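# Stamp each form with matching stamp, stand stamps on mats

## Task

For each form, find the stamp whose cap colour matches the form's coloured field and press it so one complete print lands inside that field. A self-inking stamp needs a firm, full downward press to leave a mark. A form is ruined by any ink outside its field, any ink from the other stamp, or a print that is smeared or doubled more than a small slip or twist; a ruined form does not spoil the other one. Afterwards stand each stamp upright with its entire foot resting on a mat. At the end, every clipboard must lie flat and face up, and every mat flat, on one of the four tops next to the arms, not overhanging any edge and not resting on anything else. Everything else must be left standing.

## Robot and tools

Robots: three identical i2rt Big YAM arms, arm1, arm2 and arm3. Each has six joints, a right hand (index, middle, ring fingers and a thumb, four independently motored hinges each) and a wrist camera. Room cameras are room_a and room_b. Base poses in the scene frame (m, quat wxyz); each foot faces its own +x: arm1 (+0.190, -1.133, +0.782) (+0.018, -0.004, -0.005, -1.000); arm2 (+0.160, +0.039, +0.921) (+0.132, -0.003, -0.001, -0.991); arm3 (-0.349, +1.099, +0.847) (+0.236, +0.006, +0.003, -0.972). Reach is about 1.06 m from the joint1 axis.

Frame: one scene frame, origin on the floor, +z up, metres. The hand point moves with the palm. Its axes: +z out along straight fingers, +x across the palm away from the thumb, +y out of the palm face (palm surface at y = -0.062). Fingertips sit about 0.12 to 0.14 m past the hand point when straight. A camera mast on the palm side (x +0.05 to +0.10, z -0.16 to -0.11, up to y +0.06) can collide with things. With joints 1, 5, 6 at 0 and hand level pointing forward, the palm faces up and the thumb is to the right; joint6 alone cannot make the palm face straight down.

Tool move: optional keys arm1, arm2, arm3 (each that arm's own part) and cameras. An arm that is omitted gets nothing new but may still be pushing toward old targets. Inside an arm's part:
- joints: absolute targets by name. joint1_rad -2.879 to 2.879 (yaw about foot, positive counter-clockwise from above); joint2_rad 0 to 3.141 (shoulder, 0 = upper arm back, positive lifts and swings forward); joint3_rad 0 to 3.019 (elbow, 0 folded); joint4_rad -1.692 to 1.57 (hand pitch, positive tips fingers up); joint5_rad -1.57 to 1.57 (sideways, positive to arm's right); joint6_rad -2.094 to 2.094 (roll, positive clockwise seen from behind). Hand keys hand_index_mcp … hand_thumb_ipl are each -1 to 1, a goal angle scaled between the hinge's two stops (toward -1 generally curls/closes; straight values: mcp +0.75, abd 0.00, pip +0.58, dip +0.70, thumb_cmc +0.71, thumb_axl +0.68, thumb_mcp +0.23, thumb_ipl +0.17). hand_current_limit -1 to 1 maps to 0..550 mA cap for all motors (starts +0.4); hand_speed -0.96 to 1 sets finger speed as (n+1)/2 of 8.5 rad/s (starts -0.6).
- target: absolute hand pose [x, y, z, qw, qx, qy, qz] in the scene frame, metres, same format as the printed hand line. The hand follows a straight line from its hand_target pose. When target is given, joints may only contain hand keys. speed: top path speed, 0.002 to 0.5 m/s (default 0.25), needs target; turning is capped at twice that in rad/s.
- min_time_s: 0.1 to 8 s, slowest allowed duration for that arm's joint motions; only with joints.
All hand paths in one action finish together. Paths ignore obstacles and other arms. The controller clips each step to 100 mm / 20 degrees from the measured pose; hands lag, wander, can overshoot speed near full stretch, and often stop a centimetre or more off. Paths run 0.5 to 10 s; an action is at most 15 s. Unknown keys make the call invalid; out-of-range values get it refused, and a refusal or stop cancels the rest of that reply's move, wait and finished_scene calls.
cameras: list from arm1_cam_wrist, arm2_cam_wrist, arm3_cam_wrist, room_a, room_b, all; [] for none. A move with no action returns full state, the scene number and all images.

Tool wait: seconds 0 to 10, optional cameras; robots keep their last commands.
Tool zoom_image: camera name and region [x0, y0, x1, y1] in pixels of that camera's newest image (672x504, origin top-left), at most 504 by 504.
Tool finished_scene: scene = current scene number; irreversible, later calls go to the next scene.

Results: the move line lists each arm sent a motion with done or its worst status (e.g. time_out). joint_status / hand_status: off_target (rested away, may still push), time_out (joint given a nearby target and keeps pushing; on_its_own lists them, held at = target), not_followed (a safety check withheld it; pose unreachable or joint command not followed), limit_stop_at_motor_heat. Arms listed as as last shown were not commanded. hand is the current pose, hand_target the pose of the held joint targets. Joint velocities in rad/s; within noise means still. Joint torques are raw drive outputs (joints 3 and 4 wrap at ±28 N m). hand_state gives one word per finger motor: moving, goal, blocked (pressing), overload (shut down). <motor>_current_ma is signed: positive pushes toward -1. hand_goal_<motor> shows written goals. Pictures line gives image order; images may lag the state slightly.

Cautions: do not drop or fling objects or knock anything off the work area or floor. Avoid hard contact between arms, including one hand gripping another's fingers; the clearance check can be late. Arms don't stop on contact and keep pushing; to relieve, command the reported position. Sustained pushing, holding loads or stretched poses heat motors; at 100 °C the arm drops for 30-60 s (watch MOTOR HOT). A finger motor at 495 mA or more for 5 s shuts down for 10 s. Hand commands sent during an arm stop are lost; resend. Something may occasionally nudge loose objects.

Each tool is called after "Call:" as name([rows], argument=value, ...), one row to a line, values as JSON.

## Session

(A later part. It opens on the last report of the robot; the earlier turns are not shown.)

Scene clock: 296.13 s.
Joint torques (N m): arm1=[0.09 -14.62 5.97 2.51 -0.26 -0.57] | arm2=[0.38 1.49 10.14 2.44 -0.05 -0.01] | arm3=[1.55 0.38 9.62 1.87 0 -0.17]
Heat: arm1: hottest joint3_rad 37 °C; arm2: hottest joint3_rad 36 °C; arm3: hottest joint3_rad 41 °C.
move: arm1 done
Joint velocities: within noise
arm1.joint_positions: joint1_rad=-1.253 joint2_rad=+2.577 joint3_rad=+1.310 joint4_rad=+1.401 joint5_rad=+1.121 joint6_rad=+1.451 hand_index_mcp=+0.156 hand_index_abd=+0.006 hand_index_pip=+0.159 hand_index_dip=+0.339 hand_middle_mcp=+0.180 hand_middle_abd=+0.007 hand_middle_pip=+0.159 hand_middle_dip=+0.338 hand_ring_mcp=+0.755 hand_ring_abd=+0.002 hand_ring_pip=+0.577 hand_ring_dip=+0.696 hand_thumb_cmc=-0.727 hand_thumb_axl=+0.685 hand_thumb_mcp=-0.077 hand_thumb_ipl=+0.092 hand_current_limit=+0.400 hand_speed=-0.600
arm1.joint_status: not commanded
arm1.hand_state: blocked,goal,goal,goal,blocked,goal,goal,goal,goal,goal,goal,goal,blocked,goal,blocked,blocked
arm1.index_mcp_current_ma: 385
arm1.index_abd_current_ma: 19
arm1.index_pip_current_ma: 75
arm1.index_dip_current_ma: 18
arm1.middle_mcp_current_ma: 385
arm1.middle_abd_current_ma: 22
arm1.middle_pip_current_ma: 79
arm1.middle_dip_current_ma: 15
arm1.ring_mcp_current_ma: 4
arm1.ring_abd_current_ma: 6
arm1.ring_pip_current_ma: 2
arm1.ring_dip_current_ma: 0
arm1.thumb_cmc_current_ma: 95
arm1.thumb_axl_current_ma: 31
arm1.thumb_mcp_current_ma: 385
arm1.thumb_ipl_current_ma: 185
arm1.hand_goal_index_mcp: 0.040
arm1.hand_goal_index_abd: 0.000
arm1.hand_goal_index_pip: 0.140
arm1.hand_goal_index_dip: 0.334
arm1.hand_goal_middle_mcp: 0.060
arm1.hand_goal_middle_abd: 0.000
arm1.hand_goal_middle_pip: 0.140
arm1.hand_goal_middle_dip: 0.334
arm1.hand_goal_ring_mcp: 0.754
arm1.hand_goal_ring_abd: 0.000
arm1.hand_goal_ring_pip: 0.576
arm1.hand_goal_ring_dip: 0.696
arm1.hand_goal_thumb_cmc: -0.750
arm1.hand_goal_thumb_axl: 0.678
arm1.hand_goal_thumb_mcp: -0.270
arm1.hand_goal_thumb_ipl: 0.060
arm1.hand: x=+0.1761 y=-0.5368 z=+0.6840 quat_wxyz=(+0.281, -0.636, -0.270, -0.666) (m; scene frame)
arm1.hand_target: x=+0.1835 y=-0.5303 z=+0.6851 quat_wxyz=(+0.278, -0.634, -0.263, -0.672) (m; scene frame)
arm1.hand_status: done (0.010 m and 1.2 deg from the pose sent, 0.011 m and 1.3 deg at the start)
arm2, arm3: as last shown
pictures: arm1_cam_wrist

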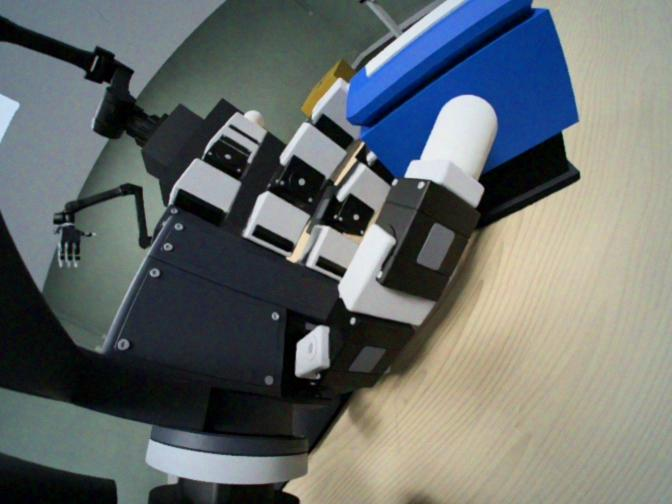

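Call:
move(arm1={"target": [0.1835, -0.530, 0.680, 0.2786, -0.6339, -0.2626, -0.6727], "speed": 0.03}, cameras=[])

Call:
move(arm1={"joints": {"hand_index_mcp": 0.12, "hand_middle_mcp": 0.14, "hand_thumb_mcp": -0.14}}, cameras=["arm1_cam_wrist"])

Call:
move(arm1={"joints": {"hand_index_mcp": 0.22, "hand_middle_mcp": 0.24, "hand_thumb_mcp": -0.03}}, cameras=["arm1_cam_wrist"])

Scene clock: 303.67 s.
Joint torques (N m): arm1=[0.15 -14.62 5.87 2.45 -0.27 -0.44] | arm2=[0.38 1.55 10.14 2.43 -0.05 -0.01] | arm3=[1.49 0.44 9.62 1.85 -0.01 -0.17]
Heat: arm1: hottest joint3_rad 36 °C; arm2: hottest joint3_rad 36 °C; arm3: hottest joint3_rad 41 °C.
move: arm1 done
Joint velocities: within noise
arm1.joint_positions: joint1_rad=-1.253 joint2_rad=+2.586 joint3_rad=+1.319 joint4_rad=+1.407 joint5_rad=+1.121 joint6_rad=+1.440 hand_index_mcp=+0.151 hand_index_abd=+0.006 hand_index_pip=+0.160 hand_index_dip=+0.342 hand_middle_mcp=+0.180 hand_middle_abd=+0.007 hand_middle_pip=+0.159 hand_middle_dip=+0.338 hand_ring_mcp=+0.755 hand_ring_abd=+0.002 hand_ring_pip=+0.577 hand_ring_dip=+0.696 hand_thumb_cmc=-0.732 hand_thumb_axl=+0.685 hand_thumb_mcp=-0.077 hand_thumb_ipl=+0.092 hand_current_limit=+0.400 hand_speed=-0.600
arm1.joint_status: not commanded
arm1.hand_state: blocked,goal,goal,goal,blocked,goal,goal,goal,goal,goal,goal,goal,goal,goal,blocked,blocked
arm1.index_mcp_current_ma: 385
arm1.index_abd_current_ma: 19
arm1.index_pip_current_ma: 80
arm1.index_dip_current_ma: 29
arm1.middle_mcp_current_ma: 385
arm1.middle_abd_current_ma: 22
arm1.middle_pip_current_ma: 79
arm1.middle_dip_current_ma: 15
arm1.ring_mcp_current_ma: 4
arm1.ring_abd_current_ma: 6
arm1.ring_pip_current_ma: 2
arm1.ring_dip_current_ma: 0
arm1.thumb_cmc_current_ma: 74
arm1.thumb_axl_current_ma: 31
arm1.thumb_mcp_current_ma: 385
arm1.thumb_ipl_current_ma: 185
arm1.hand_goal_index_mcp: 0.040
arm1.hand_goal_index_abd: 0.000
arm1.hand_goal_index_pip: 0.140
arm1.hand_goal_index_dip: 0.334
arm1.hand_goal_middle_mcp: 0.060
arm1.hand_goal_middle_abd: 0.000
arm1.hand_goal_middle_pip: 0.140
arm1.hand_goal_middle_dip: 0.334
arm1.hand_goal_ring_mcp: 0.754
arm1.hand_goal_ring_abd: 0.000
arm1.hand_goal_ring_pip: 0.576
arm1.hand_goal_ring_dip: 0.696
arm1.hand_goal_thumb_cmc: -0.750
arm1.hand_goal_thumb_axl: 0.678
arm1.hand_goal_thumb_mcp: -0.270
arm1.hand_goal_thumb_ipl: 0.060
arm1.hand: x=+0.1758 y=-0.5357 z=+0.6823 quat_wxyz=(+0.280, -0.635, -0.271, -0.667) (m; scene frame)
arm1.hand_target: x=+0.1835 y=-0.5304 z=+0.6801 quat_wxyz=(+0.278, -0.634, -0.263, -0.672) (m; scene frame)
arm1.hand_status: done (0.010 m and 1.1 deg from the pose sent, 0.011 m and 1.2 deg at the start)
arm2, arm3: as last shown
pictures: none
No camera images: "cameras" was empty.

Scene clock: 304.10 s.
Joint torques (N m): arm1=[0.09 -14.68 5.86 2.5 -0.27 -0.44] | arm2=[0.38 1.55 10.14 2.44 -0.05 -0.01] | arm3=[1.61 0.44 9.61 1.84 0 -0.16]
Heat: arm1: hottest joint3_rad 36 °C; arm2: hottest joint3_rad 36 °C; arm3: hottest joint3_rad 41 °C.
move: arm1 off_target
Joint velocities: within noise
arm1.joint_positions: joint1_rad=-1.253 joint2_rad=+2.586 joint3_rad=+1.319 joint4_rad=+1.407 joint5_rad=+1.121 joint6_rad=+1.439 hand_index_mcp=+0.154 hand_index_abd=+0.006 hand_index_pip=+0.160 hand_index_dip=+0.342 hand_middle_mcp=+0.183 hand_middle_abd=+0.007 hand_middle_pip=+0.159 hand_middle_dip=+0.338 hand_ring_mcp=+0.755 hand_ring_abd=+0.002 hand_ring_pip=+0.577 hand_ring_dip=+0.696 hand_thumb_cmc=-0.733 hand_thumb_axl=+0.684 hand_thumb_mcp=-0.077 hand_thumb_ipl=+0.092 hand_current_limit=+0.400 hand_speed=-0.600
arm1.joint_status: hand_index_mcp off_target (ended at +0.154, target +0.120); hand_middle_mcp off_target (ended at +0.183, target +0.140); hand_thumb_mcp off_target (ended at -0.077, target -0.140)
arm1.hand_state: blocked,goal,goal,goal,blocked,goal,goal,goal,goal,goal,goal,goal,goal,goal,blocked,blocked
arm1.index_mcp_current_ma: 154
arm1.index_abd_current_ma: 19
arm1.index_pip_current_ma: 80
arm1.index_dip_current_ma: 29
arm1.middle_mcp_current_ma: 199
arm1.middle_abd_current_ma: 22
arm1.middle_pip_current_ma: 79
arm1.middle_dip_current_ma: 15
arm1.ring_mcp_current_ma: 4
arm1.ring_abd_current_ma: 6
arm1.ring_pip_current_ma: 2
arm1.ring_dip_current_ma: 0
arm1.thumb_cmc_current_ma: 72
arm1.thumb_axl_current_ma: 30
arm1.thumb_mcp_current_ma: 367
arm1.thumb_ipl_current_ma: 185
arm1.hand_goal_index_mcp: 0.120
arm1.hand_goal_index_abd: 0.000
arm1.hand_goal_index_pip: 0.140
arm1.hand_goal_index_dip: 0.334
arm1.hand_goal_middle_mcp: 0.140
arm1.hand_goal_middle_abd: 0.000
arm1.hand_goal_middle_pip: 0.140
arm1.hand_goal_middle_dip: 0.334
arm1.hand_goal_ring_mcp: 0.754
arm1.hand_goal_ring_abd: 0.000
arm1.hand_goal_ring_pip: 0.576
arm1.hand_goal_ring_dip: 0.696
arm1.hand_goal_thumb_cmc: -0.750
arm1.hand_goal_thumb_axl: 0.678
arm1.hand_goal_thumb_mcp: -0.140
arm1.hand_goal_thumb_ipl: 0.060
arm1.hand: x=+0.1758 y=-0.5358 z=+0.6821 quat_wxyz=(+0.279, -0.635, -0.271, -0.668) (m; scene frame)
arm1.hand_target: x=+0.1835 y=-0.5304 z=+0.6802 quat_wxyz=(+0.278, -0.634, -0.263, -0.672) (m; scene frame)
arm1.hand_status: not commanded
arm2, arm3: as last shown
pictures: arm1_cam_wrist

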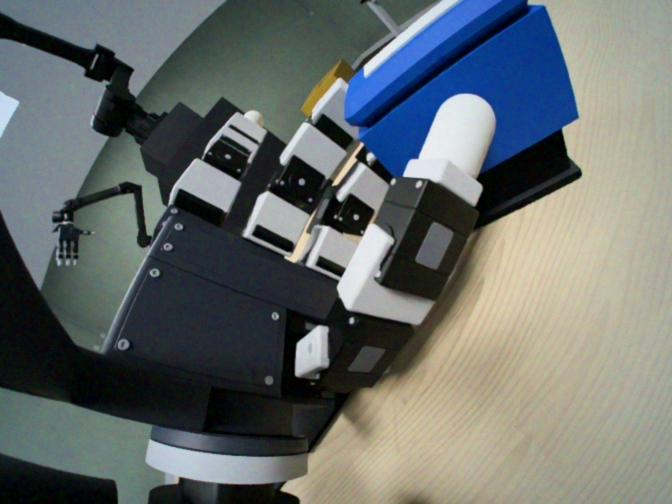

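Scene clock: 304.63 s.
Joint torques (N m): arm1=[0.09 -14.68 5.87 2.51 -0.25 -0.44] | arm2=[0.38 1.55 10.14 2.44 -0.05 -0.01] | arm3=[1.55 0.38 9.59 1.87 0 -0.17]
Heat: arm1: hottest joint3_rad 36 °C; arm2: hottest joint3_rad 36 °C; arm3: hottest joint3_rad 41 °C.
move: arm1 done
Joint velocities: within noise
arm1.joint_positions: joint1_rad=-1.254 joint2_rad=+2.587 joint3_rad=+1.319 joint4_rad=+1.407 joint5_rad=+1.121 joint6_rad=+1.439 hand_index_mcp=+0.218 hand_index_abd=+0.006 hand_index_pip=+0.143 hand_index_dip=+0.337 hand_middle_mcp=+0.238 hand_middle_abd=+0.007 hand_middle_pip=+0.143 hand_middle_dip=+0.337 hand_ring_mcp=+0.755 hand_ring_abd=+0.002 hand_ring_pip=+0.577 hand_ring_dip=+0.696 hand_thumb_cmc=-0.733 hand_thumb_axl=+0.683 hand_thumb_mcp=-0.032 hand_thumb_ipl=+0.062 hand_current_limit=+0.400 hand_speed=-0.600
arm1.joint_status: all done
arm1.hand_state: goal,goal,goal,goal,goal,goal,goal,goal,goal,goal,goal,goal,goal,goal,goal,goal
arm1.index_mcp_current_ma: -7
arm1.index_abd_current_ma: 19
arm1.index_pip_current_ma: 10
arm1.index_dip_current_ma: 10
arm1.middle_mcp_current_ma: -6
arm1.middle_abd_current_ma: 22
arm1.middle_pip_current_ma: 10
arm1.middle_dip_current_ma: 9
arm1.ring_mcp_current_ma: 4
arm1.ring_abd_current_ma: 6
arm1.ring_pip_current_ma: 2
arm1.ring_dip_current_ma: 0
arm1.thumb_cmc_current_ma: 71
arm1.thumb_axl_current_ma: 24
arm1.thumb_mcp_current_ma: -10
arm1.thumb_ipl_current_ma: 9
arm1.hand_goal_index_mcp: 0.220
arm1.hand_goal_index_abd: 0.000
arm1.hand_goal_index_pip: 0.140
arm1.hand_goal_index_dip: 0.334
arm1.hand_goal_middle_mcp: 0.240
arm1.hand_goal_middle_abd: 0.000
arm1.hand_goal_middle_pip: 0.140
arm1.hand_goal_middle_dip: 0.334
arm1.hand_goal_ring_mcp: 0.754
arm1.hand_goal_ring_abd: 0.000
arm1.hand_goal_ring_pip: 0.576
arm1.hand_goal_ring_dip: 0.696
arm1.hand_goal_thumb_cmc: -0.750
arm1.hand_goal_thumb_axl: 0.678
arm1.hand_goal_thumb_mcp: -0.030
arm1.hand_goal_thumb_ipl: 0.060
arm1.hand: x=+0.1763 y=-0.5359 z=+0.6817 quat_wxyz=(+0.279, -0.635, -0.271, -0.668) (m; scene frame)
arm1.hand_target: x=+0.1836 y=-0.5304 z=+0.6800 quat_wxyz=(+0.278, -0.634, -0.263, -0.672) (m; scene frame)
arm1.hand_status: not commanded
arm2, arm3: as last shown
pictures: arm1_cam_wrist

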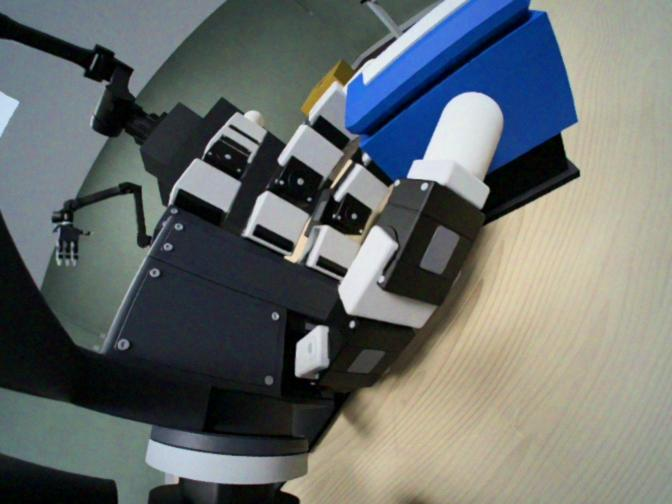

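Call:
move(arm1={"joints": {"hand_index_mcp": 0.342, "hand_middle_mcp": 0.342, "hand_thumb_mcp": 0.04}}, cameras=[])

Call:
move(arm1={"target": [0.1835, -0.533, 0.74, 0.2786, -0.6339, -0.2626, -0.6727], "speed": 0.06}, cameras=["arm1_cam_wrist"])

Call:
move(arm1={"target": [0.1835, -0.535, 0.95, 0.2786, -0.6339, -0.2626, -0.6727], "speed": 0.15}, cameras=["arm1_cam_wrist", "room_a"])

Scene clock: 309.70 s.
Joint torques (N m): arm1=[0.09 -14.8 5.89 2.5 -0.24 -0.42] | arm2=[0.38 1.49 10.14 2.43 -0.05 -0.01] | arm3=[1.55 0.38 9.63 1.85 0 -0.17]
Heat: arm1: hottest joint3_rad 35 °C; arm2: hottest joint3_rad 36 °C; arm3: hottest joint3_rad 41 °C.
move: arm1 done
Joint velocities: within noise
arm1.joint_positions: joint1_rad=-1.254 joint2_rad=+2.587 joint3_rad=+1.319 joint4_rad=+1.407 joint5_rad=+1.121 joint6_rad=+1.439 hand_index_mcp=+0.340 hand_index_abd=+0.006 hand_index_pip=+0.142 hand_index_dip=+0.337 hand_middle_mcp=+0.340 hand_middle_abd=+0.007 hand_middle_pip=+0.142 hand_middle_dip=+0.337 hand_ring_mcp=+0.755 hand_ring_abd=+0.002 hand_ring_pip=+0.577 hand_ring_dip=+0.696 hand_thumb_cmc=-0.733 hand_thumb_axl=+0.682 hand_thumb_mcp=+0.037 hand_thumb_ipl=+0.062 hand_current_limit=+0.400 hand_speed=-0.600
arm1.joint_status: all done
arm1.hand_state: goal,goal,goal,goal,goal,goal,goal,goal,goal,goal,goal,goal,goal,goal,goal,goal
arm1.index_mcp_current_ma: -8
arm1.index_abd_current_ma: 19
arm1.index_pip_current_ma: 8
arm1.index_dip_current_ma: 10
arm1.middle_mcp_current_ma: -8
arm1.middle_abd_current_ma: 22
arm1.middle_pip_current_ma: 8
arm1.middle_dip_current_ma: 9
arm1.ring_mcp_current_ma: 4
arm1.ring_abd_current_ma: 6
arm1.ring_pip_current_ma: 2
arm1.ring_dip_current_ma: 0
arm1.thumb_cmc_current_ma: 71
arm1.thumb_axl_current_ma: 20
arm1.thumb_mcp_current_ma: -12
arm1.thumb_ipl_current_ma: 9
arm1.hand_goal_index_mcp: 0.342
arm1.hand_goal_index_abd: 0.000
arm1.hand_goal_index_pip: 0.140
arm1.hand_goal_index_dip: 0.334
arm1.hand_goal_middle_mcp: 0.342
arm1.hand_goal_middle_abd: 0.000
arm1.hand_goal_middle_pip: 0.140
arm1.hand_goal_middle_dip: 0.334
arm1.hand_goal_ring_mcp: 0.754
arm1.hand_goal_ring_abd: 0.000
arm1.hand_goal_ring_pip: 0.576
arm1.hand_goal_ring_dip: 0.696
arm1.hand_goal_thumb_cmc: -0.750
arm1.hand_goal_thumb_axl: 0.678
arm1.hand_goal_thumb_mcp: 0.040
arm1.hand_goal_thumb_ipl: 0.060
arm1.hand: x=+0.1762 y=-0.5358 z=+0.6817 quat_wxyz=(+0.279, -0.635, -0.271, -0.668) (m; scene frame)
arm1.hand_target: x=+0.1836 y=-0.5304 z=+0.6800 quat_wxyz=(+0.278, -0.634, -0.263, -0.672) (m; scene frame)
arm1.hand_status: not commanded
arm2.joint_positions: joint1_rad=+0.827 joint2_rad=+0.547 joint3_rad=+1.408 joint4_rad=-1.251 joint5_rad=-0.056 joint6_rad=+1.198 hand_index_mcp=+0.754 hand_index_abd=+0.001 hand_index_pip=+0.577 hand_index_dip=+0.696 hand_middle_mcp=+0.754 hand_middle_abd=+0.001 hand_middle_pip=+0.577 hand_middle_dip=+0.696 hand_ring_mcp=+0.754 hand_ring_abd=+0.001 hand_ring_pip=+0.577 hand_ring_dip=+0.696 hand_thumb_cmc=+0.714 hand_thumb_axl=+0.677 hand_thumb_mcp=+0.226 hand_thumb_ipl=+0.168 hand_current_limit=+0.400 hand_speed=-0.600
arm2.joint_status: not commanded
arm2.hand_state: goal,goal,goal,goal,goal,goal,goal,goal,goal,goal,goal,goal,goal,goal,goal,goal
arm2.index_mcp_current_ma: 0
arm2.index_abd_current_ma: 1
arm2.index_pip_current_ma: 1
arm2.index_dip_current_ma: 0
arm2.middle_mcp_current_ma: 0
arm2.middle_abd_current_ma: 1
arm2.middle_pip_current_ma: 1
arm2.middle_dip_current_ma: 0
arm2.ring_mcp_current_ma: 0
arm2.ring_abd_current_ma: 1
arm2.ring_pip_current_ma: 1
arm2.ring_dip_current_ma: 0
arm2.thumb_cmc_current_ma: 0
arm2.thumb_axl_current_ma: -1
arm2.thumb_mcp_current_ma: 0
arm2.thumb_ipl_current_ma: 0
arm2.hand_goal_index_mcp: 0.754
arm2.hand_goal_index_abd: 0.000
arm2.hand_goal_index_pip: 0.576
arm2.hand_goal_index_dip: 0.696
arm2.hand_goal_middle_mcp: 0.754
arm2.hand_goal_middle_abd: 0.000
arm2.hand_goal_middle_pip: 0.576
arm2.hand_goal_middle_dip: 0.696
arm2.hand_goal_ring_mcp: 0.754
arm2.hand_goal_ring_abd: 0.000
arm2.hand_goal_ring_pip: 0.576
arm2.hand_goal_ring_dip: 0.696
arm2.hand_goal_thumb_cmc: 0.714
arm2.hand_goal_thumb_axl: 0.678
arm2.hand_goal_thumb_mcp: 0.226
arm2.hand_goal_thumb_ipl: 0.168
arm2.hand: x=-0.0066 y=-0.1193 z=+1.5110 quat_wxyz=(+0.515, +0.567, -0.605, +0.217) (m; scene frame)
arm2.hand_target: x=-0.0048 y=-0.1158 z=+1.5234 quat_wxyz=(+0.526, +0.562, -0.599, +0.221) (m; scene frame)
arm2.hand_status: not commanded
arm3.joint_positions: joint1_rad=-0.038 joint2_rad=+0.624 joint3_rad=+1.318 joint4_rad=-1.215 joint5_rad=-0.020 joint6_rad=+1.042 hand_index_mcp=+0.755 hand_index_abd=+0.000 hand_index_pip=+0.577 hand_index_dip=+0.696 hand_middle_mcp=+0.755 hand_middle_abd=+0.000 hand_middle_pip=+0.577 hand_middle_dip=+0.696 hand_ring_mcp=+0.755 hand_ring_abd=+0.000 hand_ring_pip=+0.577 hand_ring_dip=+0.696 hand_thumb_cmc=+0.715 hand_thumb_axl=+0.677 hand_thumb_mcp=+0.226 hand_thumb_ipl=+0.168 hand_current_limit=+0.400 hand_speed=-0.600
arm3.joint_status: not commanded
arm3.hand_state: goal,goal,goal,goal,goal,goal,goal,goal,goal,goal,goal,goal,goal,goal,goal,goal
arm3.index_mcp_current_ma: 0
arm3.index_abd_current_ma: 0
arm3.index_pip_current_ma: 0
arm3.index_dip_current_ma: 0
arm3.middle_mcp_current_ma: 0
arm3.middle_abd_current_ma: 0
arm3.middle_pip_current_ma: 0
arm3.middle_dip_current_ma: 0
arm3.ring_mcp_current_ma: 0
arm3.ring_abd_current_ma: 0
arm3.ring_pip_current_ma: 0
arm3.ring_dip_current_ma: 0
arm3.thumb_cmc_current_ma: 0
arm3.thumb_axl_current_ma: 0
arm3.thumb_mcp_current_ma: 0
arm3.thumb_ipl_current_ma: 0
arm3.hand_goal_index_mcp: 0.754
arm3.hand_goal_index_abd: 0.000
arm3.hand_goal_index_pip: 0.576
arm3.hand_goal_index_dip: 0.696
arm3.hand_goal_middle_mcp: 0.754
arm3.hand_goal_middle_abd: 0.000
arm3.hand_goal_middle_pip: 0.576
arm3.hand_goal_middle_dip: 0.696
arm3.hand_goal_ring_mcp: 0.754
arm3.hand_goal_ring_abd: 0.000
arm3.hand_goal_ring_pip: 0.576
arm3.hand_goal_ring_dip: 0.696
arm3.hand_goal_thumb_cmc: 0.714
arm3.hand_goal_thumb_axl: 0.678
arm3.hand_goal_thumb_mcp: 0.226
arm3.hand_goal_thumb_ipl: 0.168
arm3.hand: x=-0.6392 y=+1.0518 z=+1.3912 quat_wxyz=(+0.495, +0.409, -0.766, -0.015) (m; scene frame)
arm3.hand_target: x=-0.6366 y=+1.0529 z=+1.4067 quat_wxyz=(+0.510, +0.405, -0.759, -0.016) (m; scene frame)
arm3.hand_status: not commanded
pictures: none
No camera images: "cameras" was empty.

Scene clock: 311.30 s.
Joint torques (N m): arm1=[0.26 -17.49 3.78 1.48 -0.15 -0.41] | arm2=[0.38 1.49 10.13 2.44 -0.05 -0.01] | arm3=[1.55 0.44 9.62 1.85 -0.01 -0.17]
Heat: arm1: hottest joint3_rad 35 °C; arm2: hottest joint3_rad 36 °C; arm3: hottest joint3_rad 41 °C.
move: arm1 off_target
Joint velocities: within noise
arm1.joint_positions: joint1_rad=-1.254 joint2_rad=+2.478 joint3_rad=+1.259 joint4_rad=+1.375 joint5_rad=+1.121 joint6_rad=+1.435 hand_index_mcp=+0.340 hand_index_abd=+0.006 hand_index_pip=+0.142 hand_index_dip=+0.337 hand_middle_mcp=+0.340 hand_middle_abd=+0.007 hand_middle_pip=+0.142 hand_middle_dip=+0.337 hand_ring_mcp=+0.755 hand_ring_abd=+0.002 hand_ring_pip=+0.577 hand_ring_dip=+0.696 hand_thumb_cmc=-0.733 hand_thumb_axl=+0.682 hand_thumb_mcp=+0.037 hand_thumb_ipl=+0.062 hand_current_limit=+0.400 hand_speed=-0.600
arm1.joint_status: not commanded
arm1.hand_state: goal,goal,goal,goal,goal,goal,goal,goal,goal,goal,goal,goal,goal,goal,goal,goal
arm1.index_mcp_current_ma: -8
arm1.index_abd_current_ma: 19
arm1.index_pip_current_ma: 8
arm1.index_dip_current_ma: 10
arm1.middle_mcp_current_ma: -8
arm1.middle_abd_current_ma: 22
arm1.middle_pip_current_ma: 8
arm1.middle_dip_current_ma: 9
arm1.ring_mcp_current_ma: 4
arm1.ring_abd_current_ma: 6
arm1.ring_pip_current_ma: 2
arm1.ring_dip_current_ma: 0
arm1.thumb_cmc_current_ma: 71
arm1.thumb_axl_current_ma: 20
arm1.thumb_mcp_current_ma: -12
arm1.thumb_ipl_current_ma: 9
arm1.hand_goal_index_mcp: 0.342
arm1.hand_goal_index_abd: 0.000
arm1.hand_goal_index_pip: 0.140
arm1.hand_goal_index_dip: 0.334
arm1.hand_goal_middle_mcp: 0.342
arm1.hand_goal_middle_abd: 0.000
arm1.hand_goal_middle_pip: 0.140
arm1.hand_goal_middle_dip: 0.334
arm1.hand_goal_ring_mcp: 0.754
arm1.hand_goal_ring_abd: 0.000
arm1.hand_goal_ring_pip: 0.576
arm1.hand_goal_ring_dip: 0.696
arm1.hand_goal_thumb_cmc: -0.750
arm1.hand_goal_thumb_axl: 0.678
arm1.hand_goal_thumb_mcp: 0.040
arm1.hand_goal_thumb_ipl: 0.060
arm1.hand: x=+0.1766 y=-0.5352 z=+0.7275 quat_wxyz=(+0.284, -0.634, -0.267, -0.668) (m; scene frame)
arm1.hand_target: x=+0.1835 y=-0.5330 z=+0.7399 quat_wxyz=(+0.279, -0.634, -0.262, -0.672) (m; scene frame)
arm1.hand_status: off_target (0.014 m and 0.9 deg from the pose sent, 0.059 m and 1.2 deg at the start)
arm2, arm3: as last shown
pictures: arm1_cam_wrist

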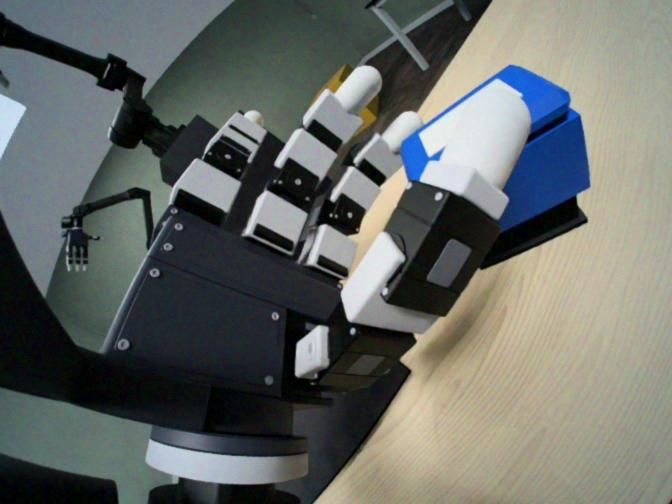

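Scene clock: 313.57 s.
Joint torques (N m): arm1=[0.67 -15.21 6.87 1.57 -0.09 -0.29] | arm2=[0.38 1.49 10.14 2.43 -0.05 -0.01] | arm3=[1.55 0.38 9.61 1.88 0 -0.16]
Heat: arm1: hottest joint3_rad 35 °C; arm2: hottest joint3_rad 36 °C; arm3: hottest joint3_rad 41 °C.
move: arm1 done
Joint velocities: within noise
arm1.joint_positions: joint1_rad=-1.254 joint2_rad=+1.989 joint3_rad=+1.151 joint4_rad=+1.000 joint5_rad=+1.124 joint6_rad=+1.422 hand_index_mcp=+0.340 hand_index_abd=+0.006 hand_index_pip=+0.142 hand_index_dip=+0.337 hand_middle_mcp=+0.340 hand_middle_abd=+0.007 hand_middle_pip=+0.142 hand_middle_dip=+0.337 hand_ring_mcp=+0.755 hand_ring_abd=+0.002 hand_ring_pip=+0.577 hand_ring_dip=+0.696 hand_thumb_cmc=-0.733 hand_thumb_axl=+0.682 hand_thumb_mcp=+0.038 hand_thumb_ipl=+0.062 hand_current_limit=+0.400 hand_speed=-0.600
arm1.joint_status: not commanded
arm1.hand_state: goal,goal,goal,goal,goal,goal,goal,goal,goal,goal,goal,goal,goal,goal,goal,goal
arm1.index_mcp_current_ma: -8
arm1.index_abd_current_ma: 19
arm1.index_pip_current_ma: 8
arm1.index_dip_current_ma: 10
arm1.middle_mcp_current_ma: -7
arm1.middle_abd_current_ma: 22
arm1.middle_pip_current_ma: 8
arm1.middle_dip_current_ma: 9
arm1.ring_mcp_current_ma: 4
arm1.ring_abd_current_ma: 6
arm1.ring_pip_current_ma: 2
arm1.ring_dip_current_ma: 0
arm1.thumb_cmc_current_ma: 71
arm1.thumb_axl_current_ma: 19
arm1.thumb_mcp_current_ma: -11
arm1.thumb_ipl_current_ma: 9
arm1.hand_goal_index_mcp: 0.342
arm1.hand_goal_index_abd: 0.000
arm1.hand_goal_index_pip: 0.140
arm1.hand_goal_index_dip: 0.334
arm1.hand_goal_middle_mcp: 0.342
arm1.hand_goal_middle_abd: 0.000
arm1.hand_goal_middle_pip: 0.140
arm1.hand_goal_middle_dip: 0.334
arm1.hand_goal_ring_mcp: 0.754
arm1.hand_goal_ring_abd: 0.000
arm1.hand_goal_ring_pip: 0.576
arm1.hand_goal_ring_dip: 0.696
arm1.hand_goal_thumb_cmc: -0.750
arm1.hand_goal_thumb_axl: 0.678
arm1.hand_goal_thumb_mcp: 0.040
arm1.hand_goal_thumb_ipl: 0.060
arm1.hand: x=+0.1788 y=-0.5341 z=+0.9423 quat_wxyz=(+0.280, -0.633, -0.268, -0.671) (m; scene frame)
arm1.hand_target: x=+0.1835 y=-0.5350 z=+0.9500 quat_wxyz=(+0.278, -0.634, -0.263, -0.672) (m; scene frame)
arm1.hand_status: done (0.009 m and 0.7 deg from the pose sent, 0.223 m and 0.9 deg at the start)
arm2, arm3: as last shown
pictures: arm1_cam_wrist, room_a

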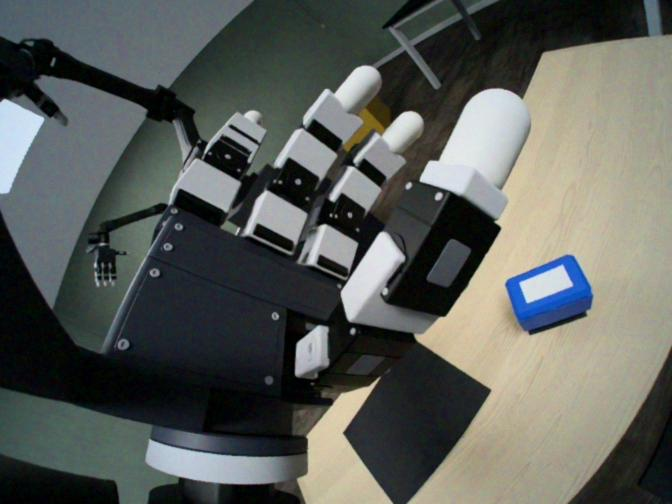

